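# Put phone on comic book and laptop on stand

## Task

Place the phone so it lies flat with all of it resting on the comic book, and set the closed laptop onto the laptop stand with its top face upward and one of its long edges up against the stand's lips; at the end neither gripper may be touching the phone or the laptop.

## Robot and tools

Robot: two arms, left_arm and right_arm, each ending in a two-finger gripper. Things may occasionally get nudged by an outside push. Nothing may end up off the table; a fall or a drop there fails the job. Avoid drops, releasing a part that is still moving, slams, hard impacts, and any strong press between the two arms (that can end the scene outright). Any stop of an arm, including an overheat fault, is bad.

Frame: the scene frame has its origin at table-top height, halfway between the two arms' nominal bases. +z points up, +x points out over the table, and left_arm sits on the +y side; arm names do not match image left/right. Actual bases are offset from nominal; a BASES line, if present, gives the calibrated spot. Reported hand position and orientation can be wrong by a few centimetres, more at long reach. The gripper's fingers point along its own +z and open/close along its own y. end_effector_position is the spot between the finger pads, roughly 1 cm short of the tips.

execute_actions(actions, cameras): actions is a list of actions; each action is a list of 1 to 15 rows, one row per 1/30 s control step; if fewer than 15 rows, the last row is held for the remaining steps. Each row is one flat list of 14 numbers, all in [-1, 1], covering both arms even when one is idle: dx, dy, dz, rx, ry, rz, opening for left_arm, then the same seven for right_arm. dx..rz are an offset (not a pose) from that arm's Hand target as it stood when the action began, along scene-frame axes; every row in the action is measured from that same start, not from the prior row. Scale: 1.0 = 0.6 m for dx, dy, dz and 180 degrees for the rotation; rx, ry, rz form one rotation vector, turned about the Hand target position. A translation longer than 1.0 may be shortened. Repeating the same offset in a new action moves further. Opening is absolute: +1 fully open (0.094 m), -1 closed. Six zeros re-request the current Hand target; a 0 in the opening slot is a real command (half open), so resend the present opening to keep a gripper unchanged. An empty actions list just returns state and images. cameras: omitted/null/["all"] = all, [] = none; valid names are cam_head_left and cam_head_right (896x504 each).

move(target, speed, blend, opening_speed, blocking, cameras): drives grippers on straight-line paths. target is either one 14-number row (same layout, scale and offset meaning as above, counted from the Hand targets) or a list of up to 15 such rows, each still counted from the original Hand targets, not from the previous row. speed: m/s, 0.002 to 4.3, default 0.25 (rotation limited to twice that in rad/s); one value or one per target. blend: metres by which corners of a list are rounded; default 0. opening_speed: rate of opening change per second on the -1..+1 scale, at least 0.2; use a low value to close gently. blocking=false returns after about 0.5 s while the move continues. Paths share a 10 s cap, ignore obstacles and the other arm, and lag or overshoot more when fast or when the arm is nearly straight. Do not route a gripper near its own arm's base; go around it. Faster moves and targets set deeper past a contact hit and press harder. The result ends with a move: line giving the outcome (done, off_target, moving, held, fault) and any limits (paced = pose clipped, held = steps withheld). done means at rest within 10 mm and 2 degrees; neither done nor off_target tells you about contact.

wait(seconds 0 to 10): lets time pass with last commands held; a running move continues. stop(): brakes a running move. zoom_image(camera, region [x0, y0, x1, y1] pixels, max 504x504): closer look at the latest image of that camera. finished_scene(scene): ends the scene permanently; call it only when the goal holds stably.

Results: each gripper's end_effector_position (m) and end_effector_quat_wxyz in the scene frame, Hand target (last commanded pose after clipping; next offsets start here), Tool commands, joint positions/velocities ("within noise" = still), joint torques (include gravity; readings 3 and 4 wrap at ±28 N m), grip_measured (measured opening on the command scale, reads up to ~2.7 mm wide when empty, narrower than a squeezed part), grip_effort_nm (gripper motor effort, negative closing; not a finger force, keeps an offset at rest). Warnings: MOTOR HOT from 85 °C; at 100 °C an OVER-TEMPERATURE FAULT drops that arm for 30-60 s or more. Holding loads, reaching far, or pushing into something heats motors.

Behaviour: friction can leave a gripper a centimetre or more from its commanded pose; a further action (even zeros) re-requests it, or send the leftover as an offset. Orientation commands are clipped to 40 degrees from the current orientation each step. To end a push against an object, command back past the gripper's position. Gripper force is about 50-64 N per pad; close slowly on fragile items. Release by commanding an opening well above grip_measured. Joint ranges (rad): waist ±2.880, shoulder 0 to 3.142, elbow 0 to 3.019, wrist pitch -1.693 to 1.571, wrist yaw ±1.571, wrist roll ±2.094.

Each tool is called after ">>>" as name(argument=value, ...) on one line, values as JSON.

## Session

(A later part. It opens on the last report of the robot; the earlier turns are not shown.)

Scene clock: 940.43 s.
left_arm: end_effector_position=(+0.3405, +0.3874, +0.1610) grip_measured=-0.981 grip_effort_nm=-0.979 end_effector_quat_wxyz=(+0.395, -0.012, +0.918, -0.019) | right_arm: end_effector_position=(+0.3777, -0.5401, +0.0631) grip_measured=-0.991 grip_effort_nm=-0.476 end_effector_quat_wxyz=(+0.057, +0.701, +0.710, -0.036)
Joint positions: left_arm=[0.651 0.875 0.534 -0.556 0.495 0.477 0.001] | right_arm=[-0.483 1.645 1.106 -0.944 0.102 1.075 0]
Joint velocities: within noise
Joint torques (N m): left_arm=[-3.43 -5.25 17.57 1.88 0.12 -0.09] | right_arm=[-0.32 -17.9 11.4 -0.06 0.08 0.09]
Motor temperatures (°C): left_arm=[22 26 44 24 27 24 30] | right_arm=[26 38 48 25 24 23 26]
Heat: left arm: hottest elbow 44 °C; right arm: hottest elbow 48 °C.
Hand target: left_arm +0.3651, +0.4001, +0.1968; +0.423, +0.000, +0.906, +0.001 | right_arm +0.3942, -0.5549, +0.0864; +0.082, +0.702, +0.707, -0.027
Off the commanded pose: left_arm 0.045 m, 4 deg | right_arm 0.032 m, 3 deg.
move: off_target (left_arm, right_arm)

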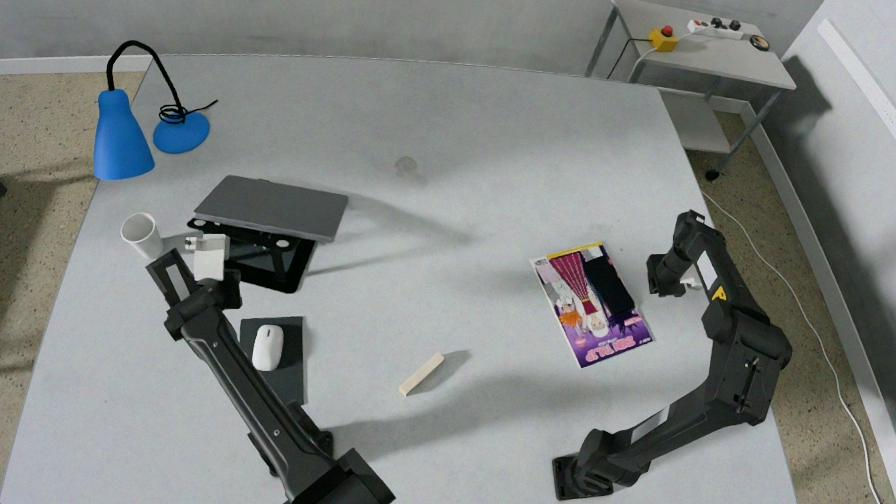

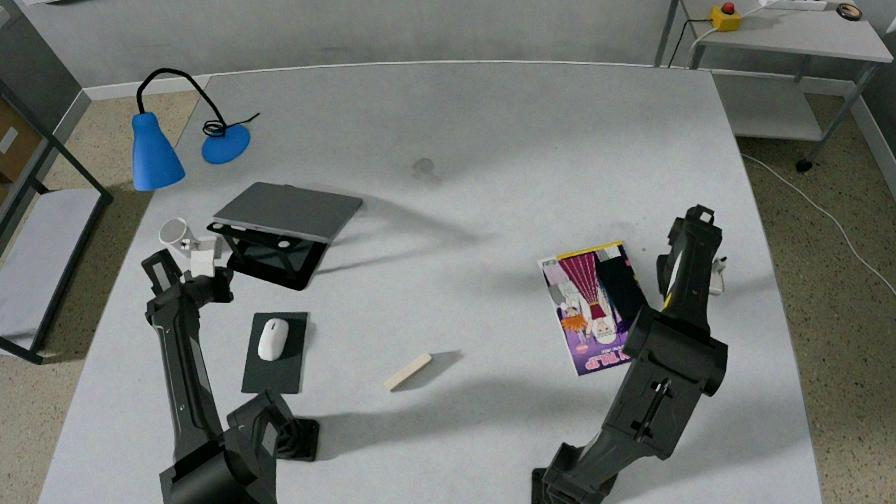

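>>> move(target=[[0.0,0.01,0.07,0,0,0,-1,0,0,0,0,0,0,-1],[0.07,0.01,0.04,0,0,0,-1,0,0,0,0,0,0,-1]], speed=[0.12,0.1])

>>> zoom_image(camera="cam_head_right", region=[170, 170, 330, 290])

>>> zoom_image(camera="cam_head_left", region=[170, 170, 330, 290])

Scene clock: 945.03 s.
left_arm: end_effector_position=(+0.3815, +0.3957, +0.1849) grip_measured=-0.981 grip_effort_nm=-0.979 end_effector_quat_wxyz=(+0.394, -0.011, +0.919, -0.016) | right_arm: end_effector_position=(+0.3777, -0.5401, +0.0631) grip_measured=-0.991 grip_effort_nm=-0.486 end_effector_quat_wxyz=(+0.057, +0.701, +0.710, -0.036)
Joint positions: left_arm=[0.578 0.975 0.65 -0.544 0.445 0.418 0.001] | right_arm=[-0.483 1.645 1.106 -0.944 0.102 1.075 0]
Joint velocities: within noise
Joint torques (N m): left_arm=[-2.26 -5.01 17.55 2.35 0.08 -0.04] | right_arm=[-0.44 -17.85 11.41 -0.08 0.09 0.09]
Motor temperatures (°C): left_arm=[22 26 45 24 27 24 30] | right_arm=[26 38 48 25 24 23 26]
Heat: left arm: hottest elbow 45 °C; right arm: hottest elbow 48 °C.
Hand target: left_arm +0.4071, +0.4062, +0.2207; +0.423, +0.000, +0.906, +0.001 | right_arm +0.3942, -0.5549, +0.0864; +0.082, +0.702, +0.707, -0.027
Off the commanded pose: left_arm 0.045 m, 4 deg | right_arm 0.032 m, 3 deg.
move: off_target (left_arm, right_arm)

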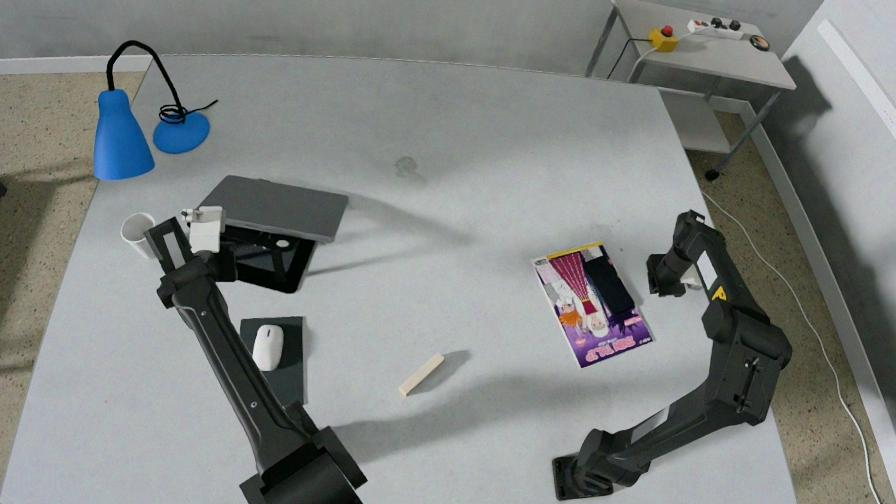

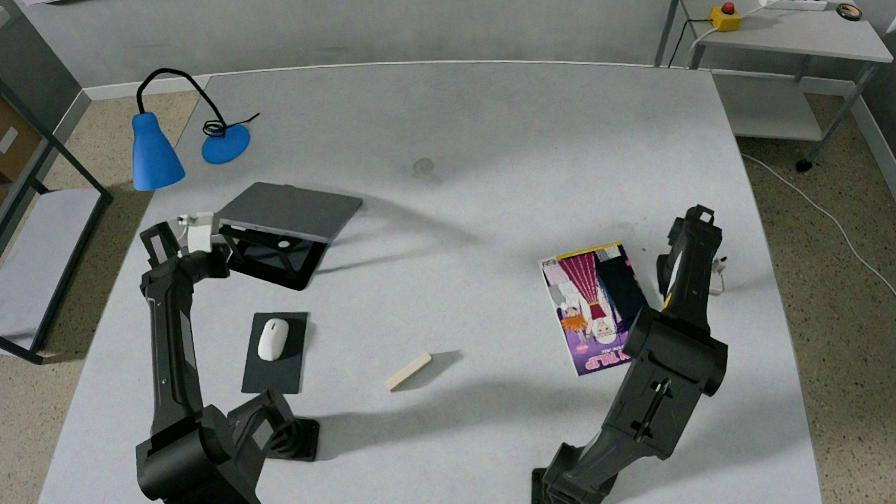

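Scaled by 3.150.

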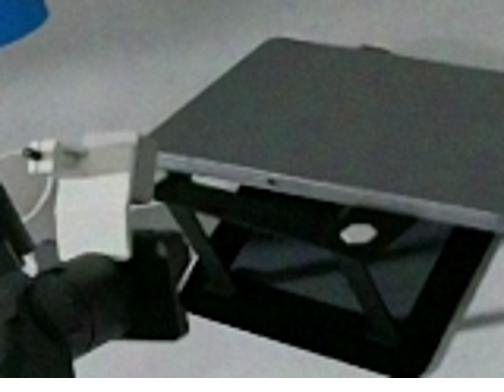

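Scaled by 3.150.

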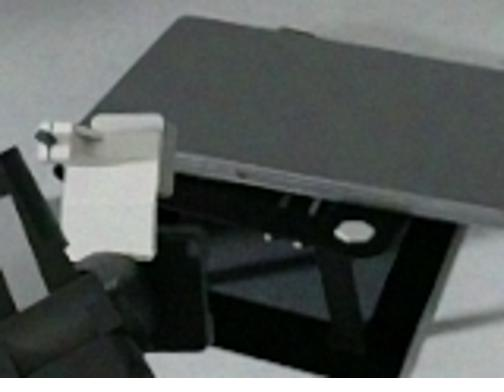

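>>> move(target=[[0.04,-0.015,-0.015,0,0,0,-1,0,0,0,0,0,0,-1],[0.11,-0.02,-0.005,0,0,0,-1,0,0,0,0,0,0,-1]], speed=[0.1,0.1])

>>> zoom_image(camera="cam_head_right", region=[170, 150, 370, 290])

>>> zoom_image(camera="cam_head_left", region=[170, 150, 370, 290])

Scene clock: 949.60 s.
left_arm: end_effector_position=(+0.4443, +0.3866, +0.1813) grip_measured=-0.981 grip_effort_nm=-0.979 end_effector_quat_wxyz=(+0.390, -0.009, +0.921, -0.013) | right_arm: end_effector_position=(+0.3777, -0.5401, +0.0631) grip_measured=-0.991 grip_effort_nm=-0.481 end_effector_quat_wxyz=(+0.057, +0.701, +0.710, -0.036)
Joint positions: left_arm=[0.441 1.132 0.739 -0.439 0.347 0.315 0.001] | right_arm=[-0.483 1.645 1.106 -0.944 0.102 1.075 0]
Joint velocities: within noise
Joint torques (N m): left_arm=[-2.43 -8.35 17.37 2.22 0.08 -0.05] | right_arm=[-0.44 -17.79 11.41 -0.09 0.09 0.09]
Motor temperatures (°C): left_arm=[22 26 46 24 27 24 30] | right_arm=[26 38 48 25 24 23 26]
Heat: left arm: hottest elbow 46 °C; right arm: hottest elbow 48 °C.
Hand target: left_arm +0.4731, +0.3941, +0.2177; +0.423, +0.000, +0.906, +0.001 | right_arm +0.3942, -0.5549, +0.0864; +0.082, +0.702, +0.707, -0.027
Off the commanded pose: left_arm 0.047 m, 5 deg | right_arm 0.032 m, 3 deg.
move: off_target (left_arm, right_arm)

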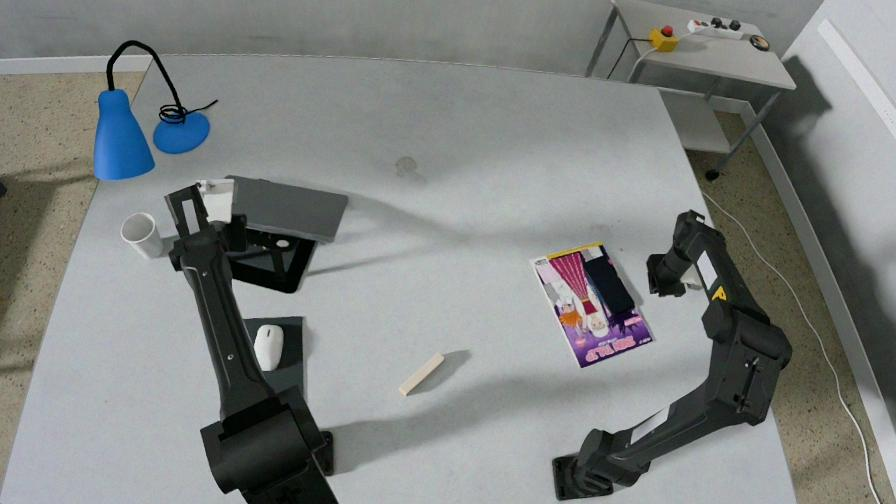

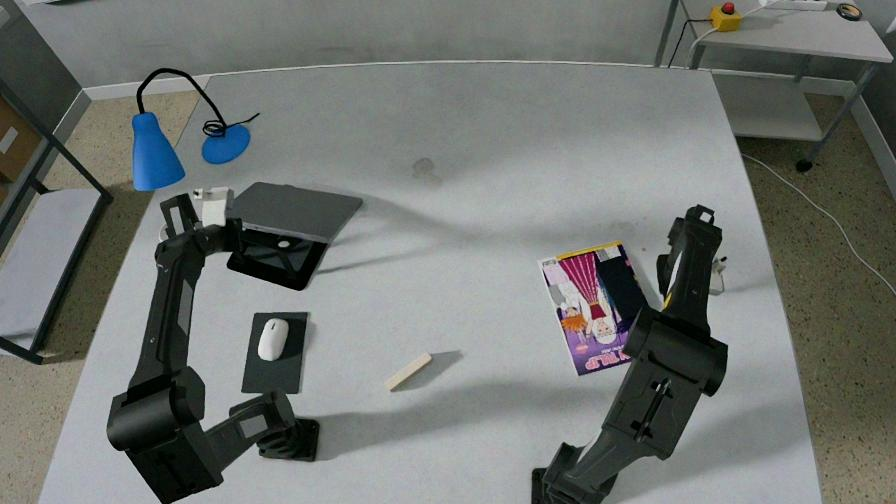

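Scaled by 2.520.

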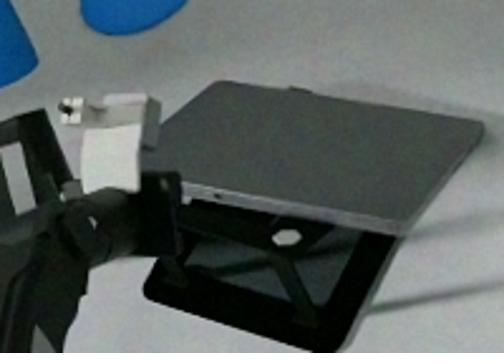

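Scaled by 2.520.

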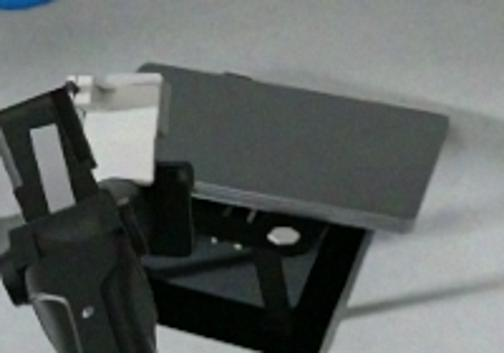

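>>> move(target=[[0.0,-0.01,-0.09,0,0,0,-1,0,0,0,0,0,0,-1],[0.09,-0.02,-0.12,0,0,0,-1,0,0,0,0,0,0,-1]], speed=[0.06,0.06])

>>> zoom_image(camera="cam_head_right", region=[170, 150, 370, 290])

>>> zoom_image(camera="cam_head_left", region=[170, 150, 370, 290])

Scene clock: 954.73 s.
left_arm: end_effector_position=(+0.5102, +0.3807, +0.1410) grip_measured=-0.981 grip_effort_nm=-0.979 end_effector_quat_wxyz=(+0.419, +0.001, +0.908, +0.001) | right_arm: end_effector_position=(+0.3777, -0.5401, +0.0631) grip_measured=-0.991 grip_effort_nm=-0.481 end_effector_quat_wxyz=(+0.057, +0.701, +0.710, -0.036)
Joint positions: left_arm=[0.349 1.344 0.755 -0.154 0.284 0.254 0.001] | right_arm=[-0.483 1.645 1.106 -0.944 0.102 1.075 0]
Joint velocities: within noise
Joint torques (N m): left_arm=[-2.02 -8.06 13.41 1.52 -0.15 -0.1] | right_arm=[-0.38 -17.85 11.4 -0.08 0.09 0.09]
Motor temperatures (°C): left_arm=[22 26 45 24 27 24 30] | right_arm=[26 38 48 25 24 23 26]
Heat: left arm: hottest elbow 45 °C; right arm: hottest elbow 48 °C.
Hand target: left_arm +0.5270, +0.3821, +0.1456; +0.423, +0.000, +0.906, +0.001 | right_arm +0.3942, -0.5549, +0.0864; +0.082, +0.702, +0.707, -0.027
Off the commanded pose: left_arm 0.018 m, 1 deg | right_arm 0.032 m, 3 deg.
move: off_target (left_arm, right_arm)

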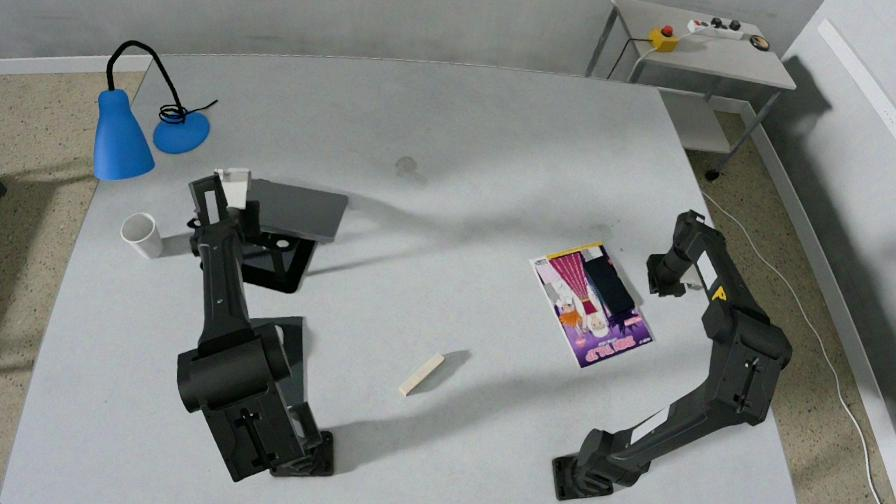

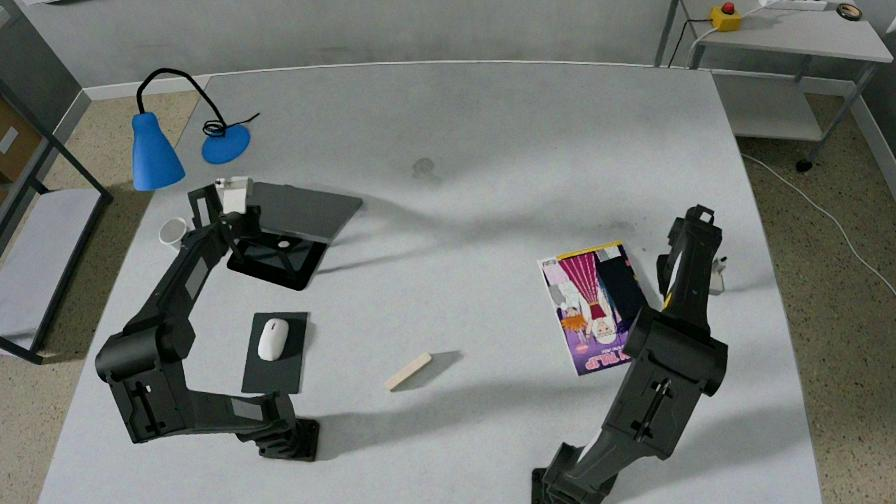

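Scaled by 2.520.

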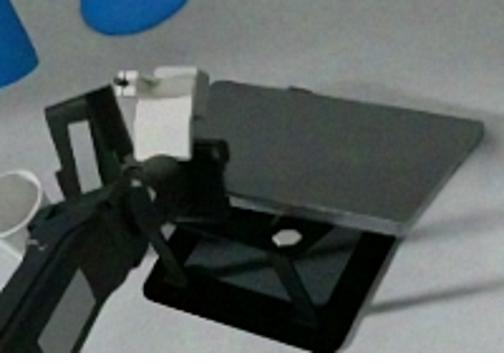

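Scaled by 2.520.

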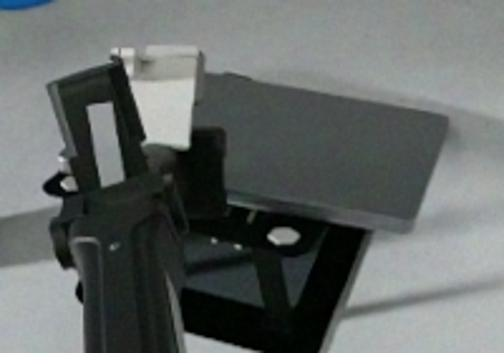

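>>> move(target=[[-0.02,0,-0.12,0,0,0,-1,0,0,0,0,0,0,-1],[0.08,-0.02,-0.18,0,0,0,-1,0,0,0,0,0,0,-1]], speed=[0.06,0.06])

>>> zoom_image(camera="cam_head_right", region=[170, 150, 370, 290])

>>> zoom_image(camera="cam_head_left", region=[170, 150, 370, 290])

Scene clock: 960.53 s.
left_arm: end_effector_position=(+0.5906, +0.3764, +0.1100) grip_measured=-0.981 grip_effort_nm=-0.979 end_effector_quat_wxyz=(+0.487, +0.031, +0.872, +0.033) | right_arm: end_effector_position=(+0.3777, -0.5401, +0.0631) grip_measured=-0.991 grip_effort_nm=-0.481 end_effector_quat_wxyz=(+0.057, +0.701, +0.710, -0.036)
Joint positions: left_arm=[0.274 1.593 0.817 0.208 0.229 0.248 0.001] | right_arm=[-0.483 1.645 1.106 -0.944 0.102 1.075 0]
Joint velocities: within noise
Joint torques (N m): left_arm=[-2.08 -8 5.85 0.34 -0.11 -0.46] | right_arm=[-0.44 -17.85 11.4 -0.08 0.09 0.09]
Motor temperatures (°C): left_arm=[22 26 45 24 27 24 30] | right_arm=[26 38 48 25 24 23 26]
Heat: left arm: hottest elbow 45 °C; right arm: hottest elbow 48 °C.
Hand target: left_arm +0.5750, +0.3702, +0.0375; +0.423, +0.000, +0.906, +0.001 | right_arm +0.3942, -0.5549, +0.0864; +0.082, +0.702, +0.707, -0.027
Off the commanded pose: left_arm 0.074 m, 10 deg | right_arm 0.032 m, 3 deg.
move: off_target (left_arm, right_arm)

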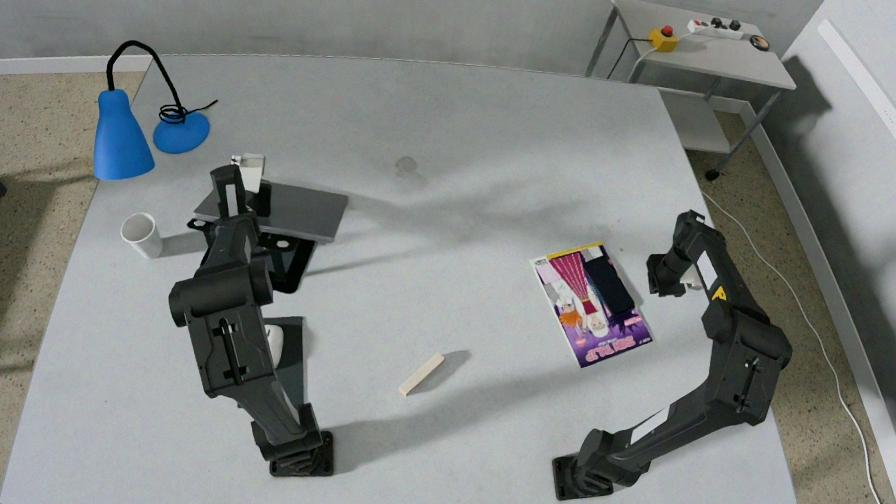

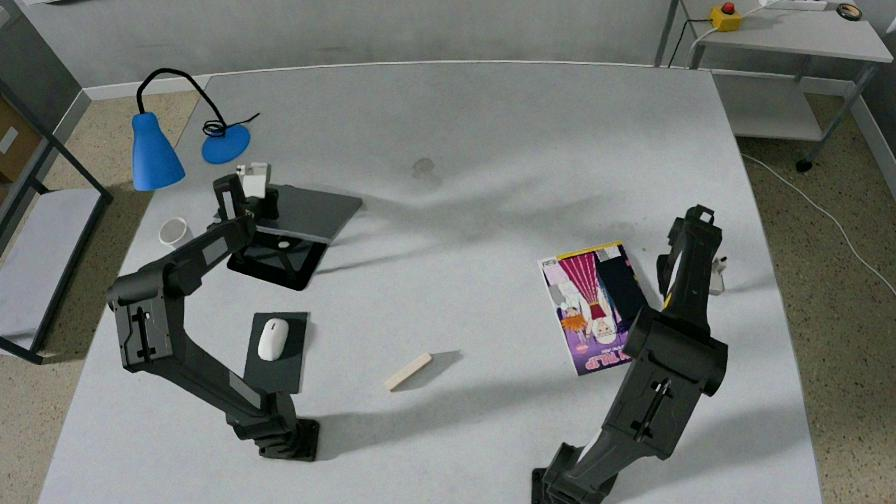

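Scaled by 2.520.

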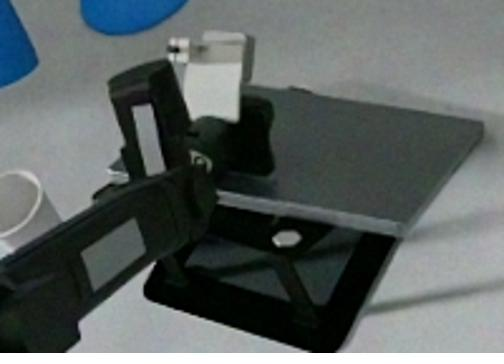

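Scaled by 2.520.

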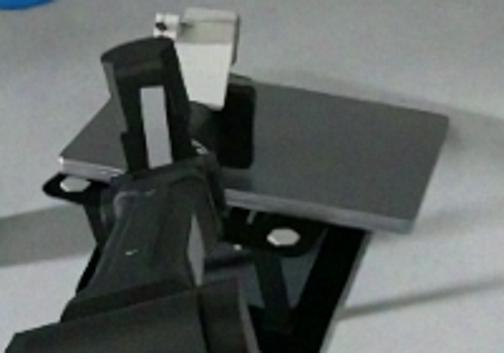

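>>> move(target=[[-0.02,0.01,0.3,0,0,0,-1,0,0,0,0,0,0,-1],[-0.12,0.02,0.3,0,0.278,0,-1,0,0,0,0,0,0,-1],[-0.12,0.02,0.12,0,0.278,0,-1,0,0,0,0,0,0,-1]], speed=[0.15,0.25,0.08])

>>> zoom_image(camera="cam_head_right", region=[170, 150, 370, 290])

>>> zoom_image(camera="cam_head_left", region=[170, 150, 370, 290])

Scene clock: 969.97 s.
left_arm: end_effector_position=(+0.5097, +0.3887, +0.1358) grip_measured=-0.981 grip_effort_nm=-0.979 end_effector_quat_wxyz=(+0.024, -0.008, +1.000, +0.006) | right_arm: end_effector_position=(+0.3777, -0.5401, +0.0631) grip_measured=-0.991 grip_effort_nm=-0.481 end_effector_quat_wxyz=(+0.057, +0.701, +0.710, -0.036)
Joint positions: left_arm=[0.269 1.667 1.348 -1.202 0.002 0.281 0.001] | right_arm=[-0.483 1.645 1.106 -0.944 0.102 1.075 0]
Joint velocities: within noise
Joint torques (N m): left_arm=[-2.37 -13.92 7.17 0.76 -0.13 0.09] | right_arm=[-0.5 -17.85 11.4 -0.08 0.09 0.08]
Motor temperatures (°C): left_arm=[22 26 44 24 27 24 30] | right_arm=[26 38 48 25 24 23 26]
Heat: left arm: hottest elbow 44 °C; right arm: hottest elbow 48 °C.
Hand target: left_arm +0.5031, +0.3821, +0.1097; +0.000, +0.001, +1.000, +0.001 | right_arm +0.3942, -0.5549, +0.0864; +0.082, +0.702, +0.707, -0.027
Off the commanded pose: left_arm 0.028 m, 3 deg | right_arm 0.032 m, 3 deg.
move: off_target (left_arm, right_arm)

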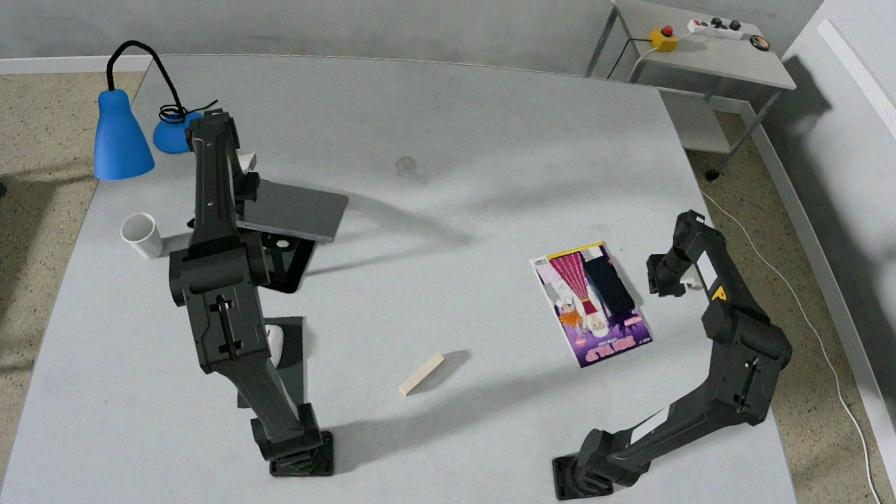

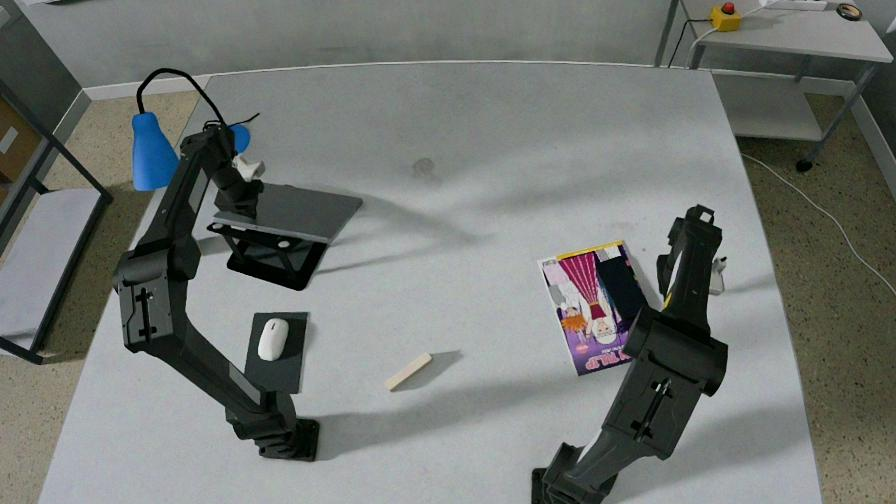

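Scaled by 2.520.

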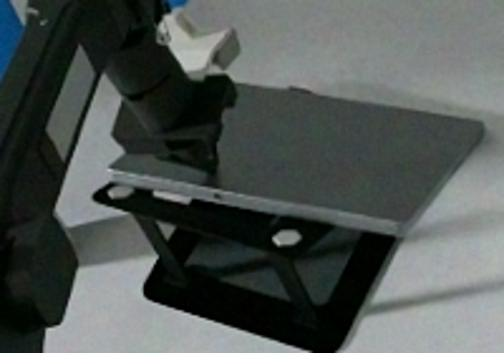

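Scaled by 2.520.

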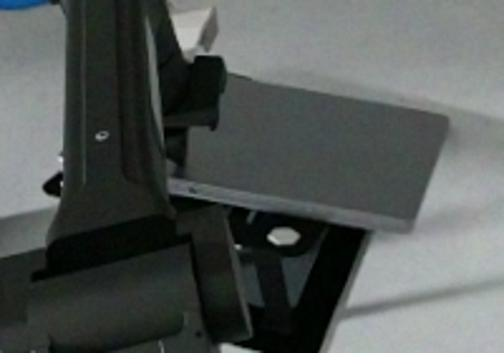

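>>> move(target=[[0.1,-0.01,-0.08,0,0,0,-1,0,0,0,0,0,0,-1]], speed=[0.06])

>>> zoom_image(camera="cam_head_right", region=[170, 150, 370, 290])

>>> zoom_image(camera="cam_head_left", region=[170, 150, 370, 290])

Scene clock: 974.57 s.
left_arm: end_effector_position=(+0.5617, +0.3788, +0.1043) grip_measured=-0.981 grip_effort_nm=-0.974 end_effector_quat_wxyz=(+0.036, +0.002, +0.999, +0.009) | right_arm: end_effector_position=(+0.3777, -0.5401, +0.0631) grip_measured=-0.991 grip_effort_nm=-0.481 end_effector_quat_wxyz=(+0.057, +0.701, +0.710, -0.036)
Joint positions: left_arm=[0.224 1.796 1.435 -1.135 0.002 0.257 0.001] | right_arm=[-0.483 1.645 1.106 -0.944 0.102 1.075 0]
Joint velocities: within noise
Joint torques (N m): left_arm=[-2.2 -12.57 9.84 0.44 -0.12 -0.07] | right_arm=[-0.5 -17.73 11.4 -0.06 0.09 0.08]
Motor temperatures (°C): left_arm=[22 26 43 24 27 24 30] | right_arm=[26 38 48 25 24 23 26]
Heat: left arm: hottest elbow 43 °C; right arm: hottest elbow 48 °C.
Hand target: left_arm +0.5630, +0.3762, +0.0615; +0.000, +0.000, +1.000, +0.001 | right_arm +0.3942, -0.5549, +0.0864; +0.082, +0.702, +0.707, -0.027
Off the commanded pose: left_arm 0.043 m, 4 deg | right_arm 0.032 m, 3 deg.
move: off_target (left_arm, right_arm)

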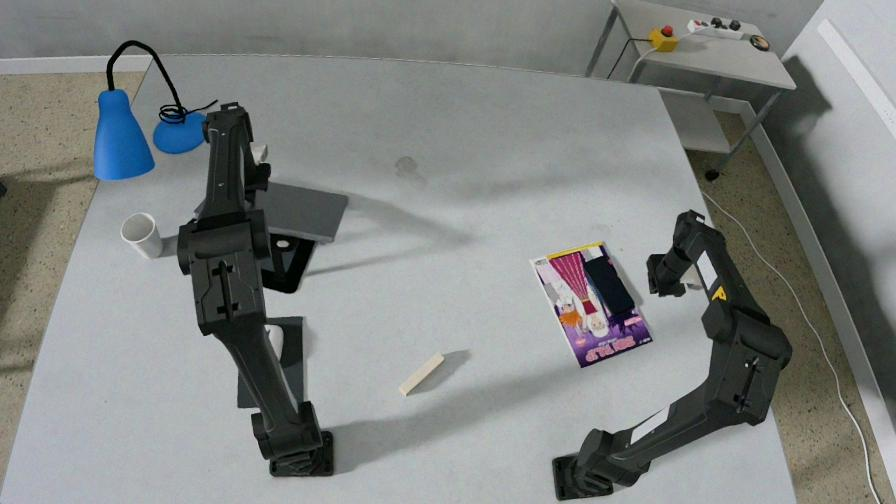

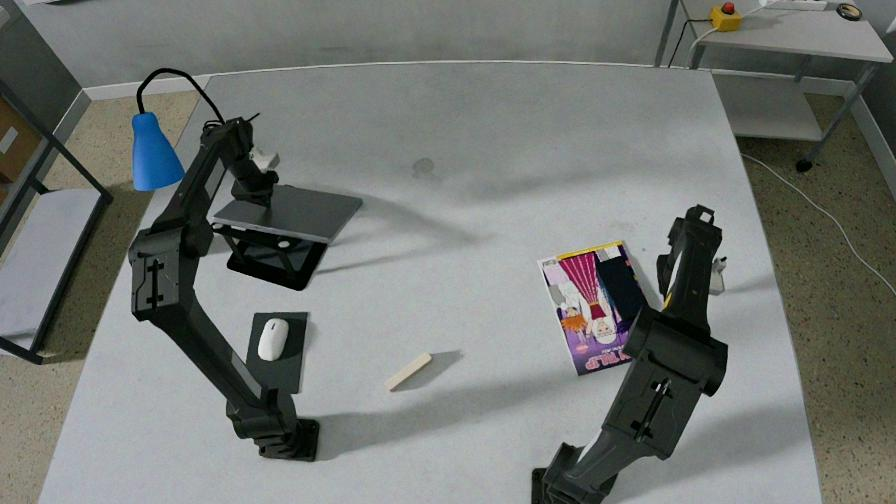

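Scaled by 2.520.

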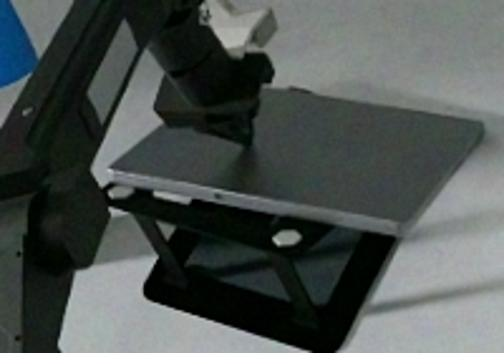

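Scaled by 2.520.

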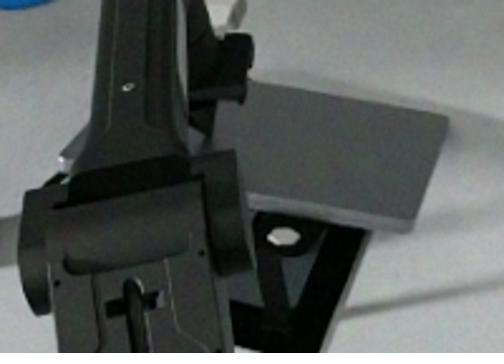

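>>> move(target=[[0,0,0.12,0,0,0,-1,0,0,0,0,0,0,-1],[0,-0.2,0.12,0,0,0,-1,0,0,0,0,0,0,-1],[0,-0.2,-0.02,0,0,0,-1,0,0,0,0,0,0,-1]], speed=[0.15,0.2,0.08])

>>> zoom_image(camera="cam_head_right", region=[170, 150, 370, 290])

>>> zoom_image(camera="cam_head_left", region=[170, 150, 370, 290])

Scene clock: 983.77 s.
left_arm: end_effector_position=(+0.5736, +0.2570, +0.0816) grip_measured=-0.981 grip_effort_nm=-0.974 end_effector_quat_wxyz=(+0.030, +0.004, +1.000, +0.000) | right_arm: end_effector_position=(+0.3777, -0.5401, +0.0631) grip_measured=-0.991 grip_effort_nm=-0.486 end_effector_quat_wxyz=(+0.057, +0.701, +0.710, -0.036)
Joint positions: left_arm=[-0.001 1.815 1.398 -1.095 0.001 0.036 0.001] | right_arm=[-0.483 1.645 1.106 -0.944 0.102 1.075 0]
Joint velocities: within noise
Joint torques (N m): left_arm=[-1.67 -14.97 6.84 0.8 -0.16 -0.13] | right_arm=[-0.44 -17.9 11.41 -0.09 0.09 0.08]
Motor temperatures (°C): left_arm=[22 26 43 24 27 24 30] | right_arm=[26 38 48 25 24 23 26]
Heat: left arm: hottest elbow 43 °C; right arm: hottest elbow 48 °C.
Hand target: left_arm +0.5630, +0.2563, +0.0496; +0.000, +0.000, +1.000, +0.001 | right_arm +0.3942, -0.5549, +0.0864; +0.082, +0.702, +0.707, -0.027
Off the commanded pose: left_arm 0.034 m, 3 deg | right_arm 0.032 m, 3 deg.
move: off_target (left_arm, right_arm)

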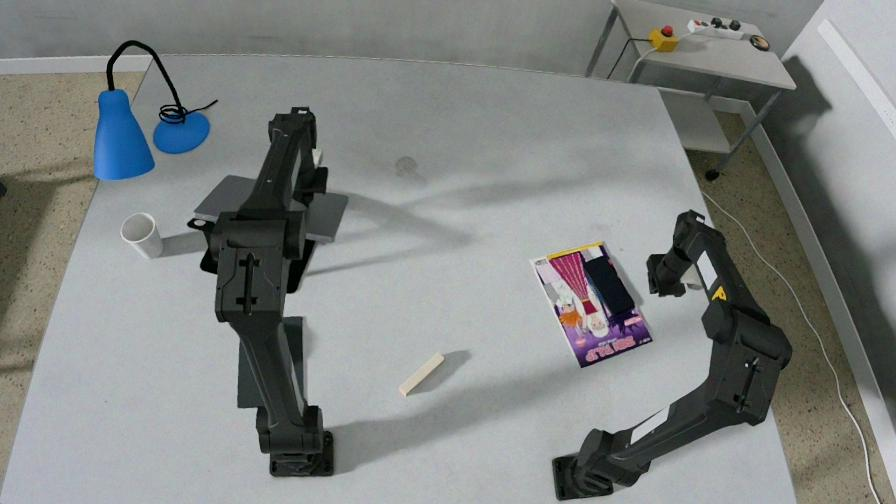

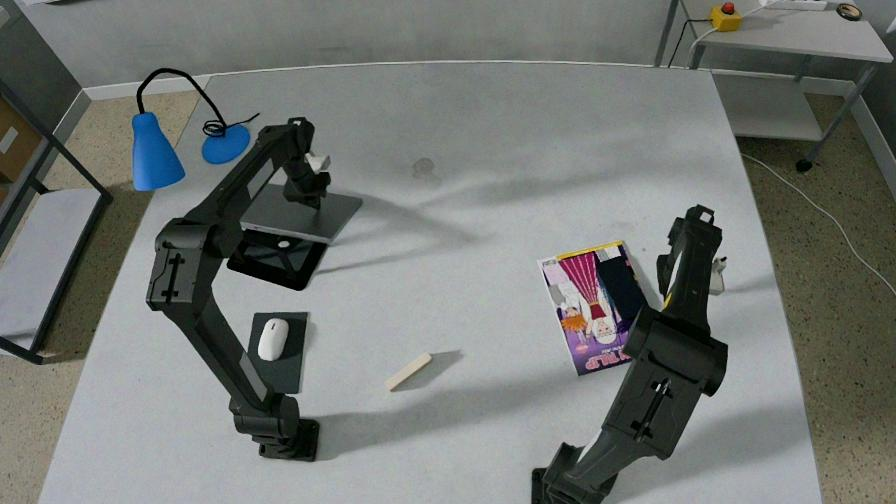

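Scaled by 2.520.

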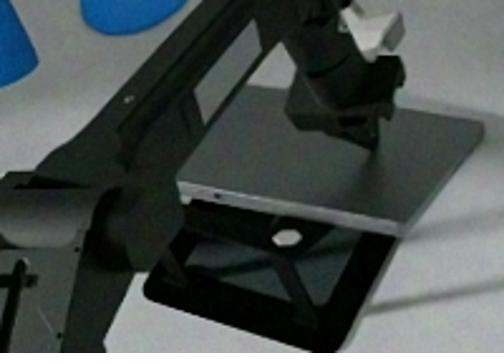

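Scaled by 2.520.

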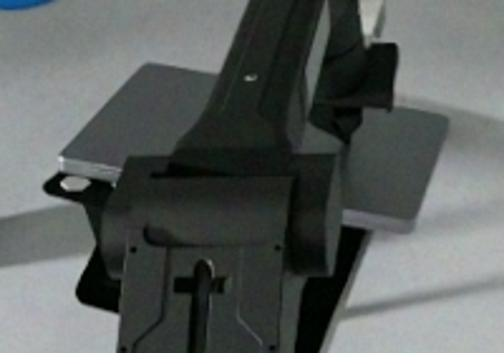

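>>> move(target=[[0,0,0.3,0,0,0,-1,0,0,0,0,0,0,-1],[-0.27,0.19,0.3,0,0,0,-1,0,0,0,0,0,0,-1],[-0.25,0.19,0.155,0,0,0,-1,0,0,0,0,0,0,-1],[-0.13,0.175,0.165,0,0,0,-1,0,0,0,0,0,0,-1]], speed=[0.2,0.25,0.15,0.06])

>>> zoom_image(camera="cam_head_right", region=[170, 150, 370, 290])

>>> zoom_image(camera="cam_head_left", region=[170, 150, 370, 290])

Scene clock: 994.97 s.
left_arm: end_effector_position=(+0.4355, +0.3649, +0.1372) grip_measured=-0.981 grip_effort_nm=-0.979 end_effector_quat_wxyz=(-0.045, -0.008, +0.999, -0.005) | right_arm: end_effector_position=(+0.3777, -0.5401, +0.0631) grip_measured=-0.991 grip_effort_nm=-0.486 end_effector_quat_wxyz=(+0.057, +0.701, +0.710, -0.036)
Joint positions: left_arm=[0.26 1.558 1.216 -1.319 -0.014 0.272 0.001] | right_arm=[-0.483 1.645 1.106 -0.944 0.102 1.075 0]
Joint velocities: within noise
Joint torques (N m): left_arm=[-3.84 -10.64 17.4 1.89 0.58 -0.12] | right_arm=[-0.38 -17.79 11.41 -0.09 0.09 0.09]
Motor temperatures (°C): left_arm=[22 26 42 24 27 24 30] | right_arm=[26 38 48 25 24 23 26]
Heat: left arm: hottest elbow 42 °C; right arm: hottest elbow 48 °C.
Hand target: left_arm +0.4851, +0.3611, +0.1487; +0.000, +0.001, +1.000, +0.001 | right_arm +0.3942, -0.5549, +0.0864; +0.082, +0.702, +0.707, -0.027
Off the commanded pose: left_arm 0.051 m, 5 deg | right_arm 0.032 m, 3 deg.
move: off_target (left_arm, right_arm)

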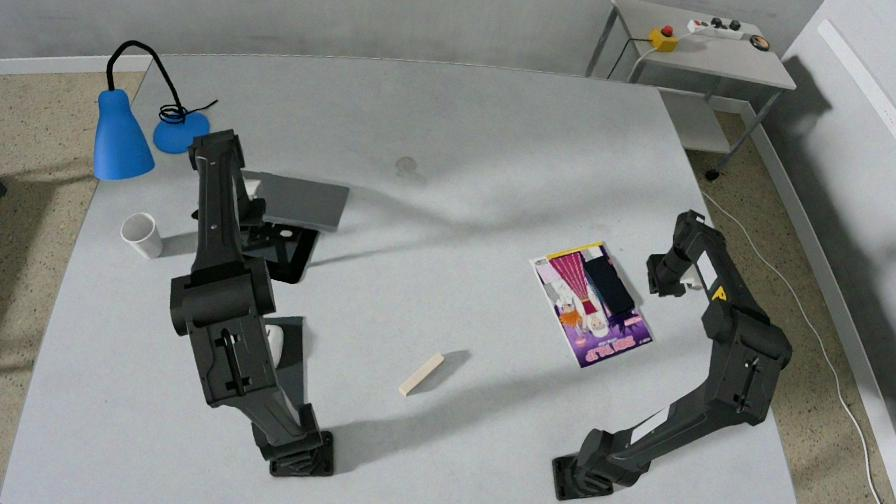

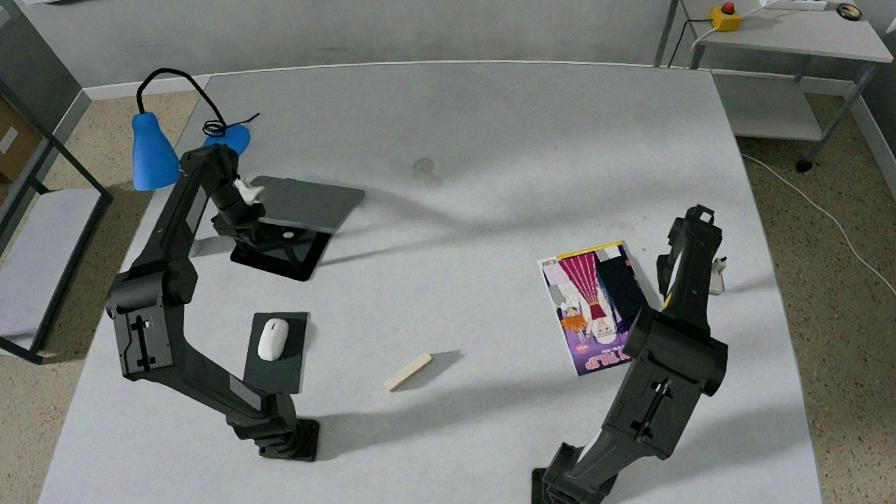

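Scaled by 2.520.

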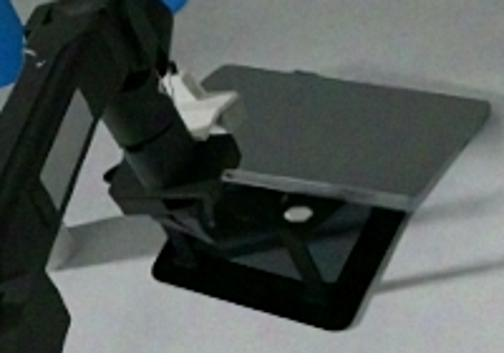

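Scaled by 2.520.

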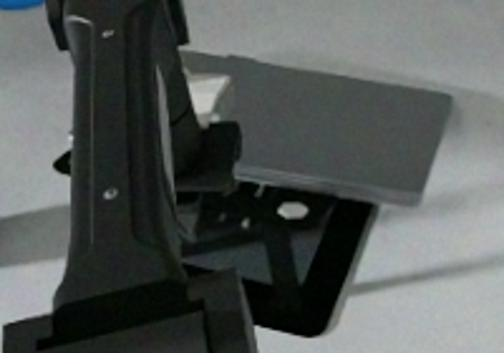

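>>> move(target=[[-0.12,0,0.05,0,0,0,-1,0,0,0,0,0,0,-1],[-0.15,-0.1,0.35,0,0,0,-1,0,0,0,0,0,0,-1],[-0.35,-0.6,0.35,0,0,0,-1,0,0,0,0,0,0,-1]], speed=[0.15,0.3,0.35])

>>> zoom_image(camera="cam_head_left", region=[185, 160, 285, 230])

>>> zoom_image(camera="cam_head_left", region=[270, 160, 370, 230])

>>> zoom_image(camera="cam_head_right", region=[200, 160, 380, 290])

>>> zoom_image(camera="cam_head_left", region=[185, 160, 365, 290])

Scene clock: 1011.87 s.
left_arm: end_effector_position=(+0.2725, +0.0080, +0.3347) grip_measured=-0.981 grip_effort_nm=-0.974 end_effector_quat_wxyz=(+0.034, +0.003, +0.999, -0.030) | right_arm: end_effector_position=(+0.3777, -0.5401, +0.0631) grip_measured=-0.991 grip_effort_nm=-0.481 end_effector_quat_wxyz=(+0.057, +0.701, +0.710, -0.036)
Joint positions: left_arm=[-0.8 1.178 1.371 -1.672 -0.004 -0.766 0.001] | right_arm=[-0.483 1.645 1.106 -0.944 0.102 1.075 0]
Joint velocities: within noise
Joint torques (N m): left_arm=[-1.73 -8.76 15.45 0.25 0.04 -0.08] | right_arm=[-0.38 -17.79 11.4 -0.1 0.09 0.09]
Motor temperatures (°C): left_arm=[22 26 45 24 27 24 30] | right_arm=[26 38 48 25 24 23 26]
Heat: left arm: hottest elbow 45 °C; right arm: hottest elbow 48 °C.
Hand target: left_arm +0.2752, +0.0012, +0.3585; +0.000, +0.000, +1.000, +0.001 | right_arm +0.3942, -0.5549, +0.0864; +0.082, +0.702, +0.707, -0.027
Off the commanded pose: left_arm 0.025 m, 5 deg | right_arm 0.032 m, 3 deg.
joint sent to its limit (left arm) — joint 4 (wrist pitch), lower limit. The joint targets are off in orientation, not in position.
move: off_target (left_arm, right_arm)

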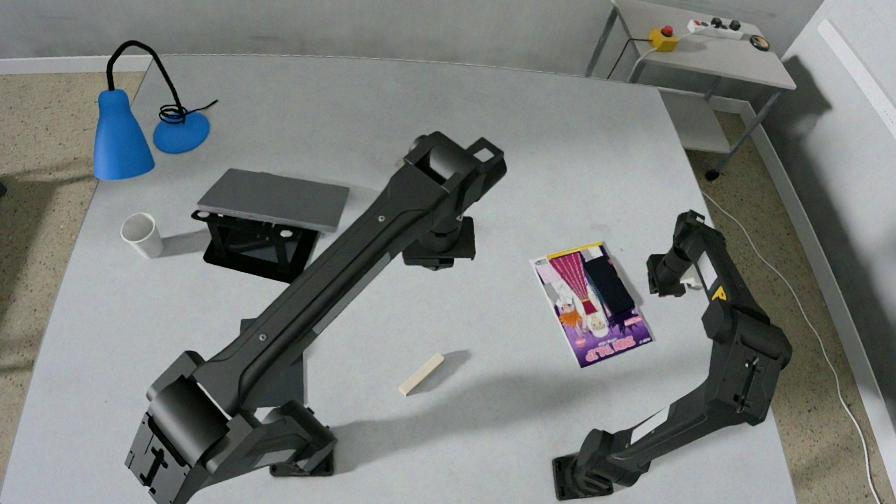

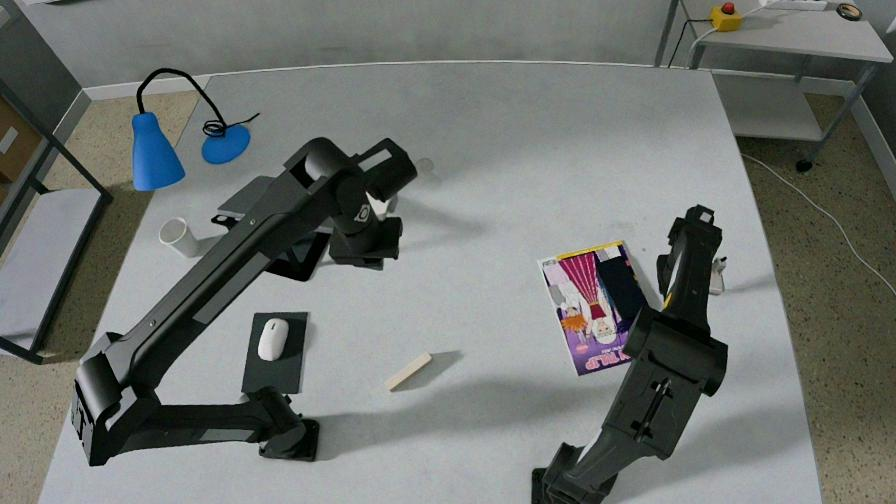

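Scaled by 5.040.

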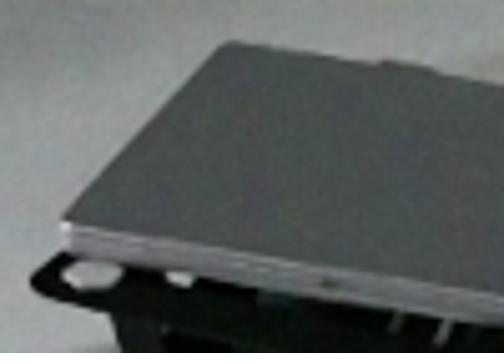

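Scaled by 5.040.

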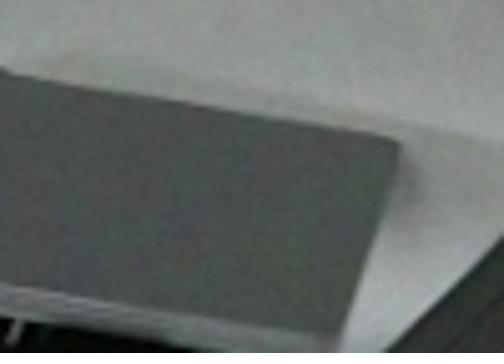

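Scaled by 2.800.

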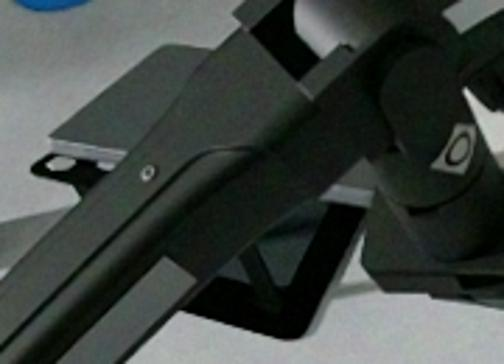

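Scaled by 2.800.

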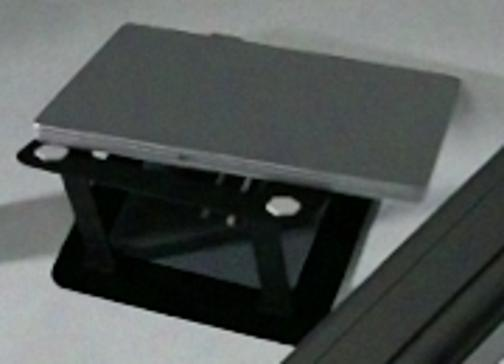

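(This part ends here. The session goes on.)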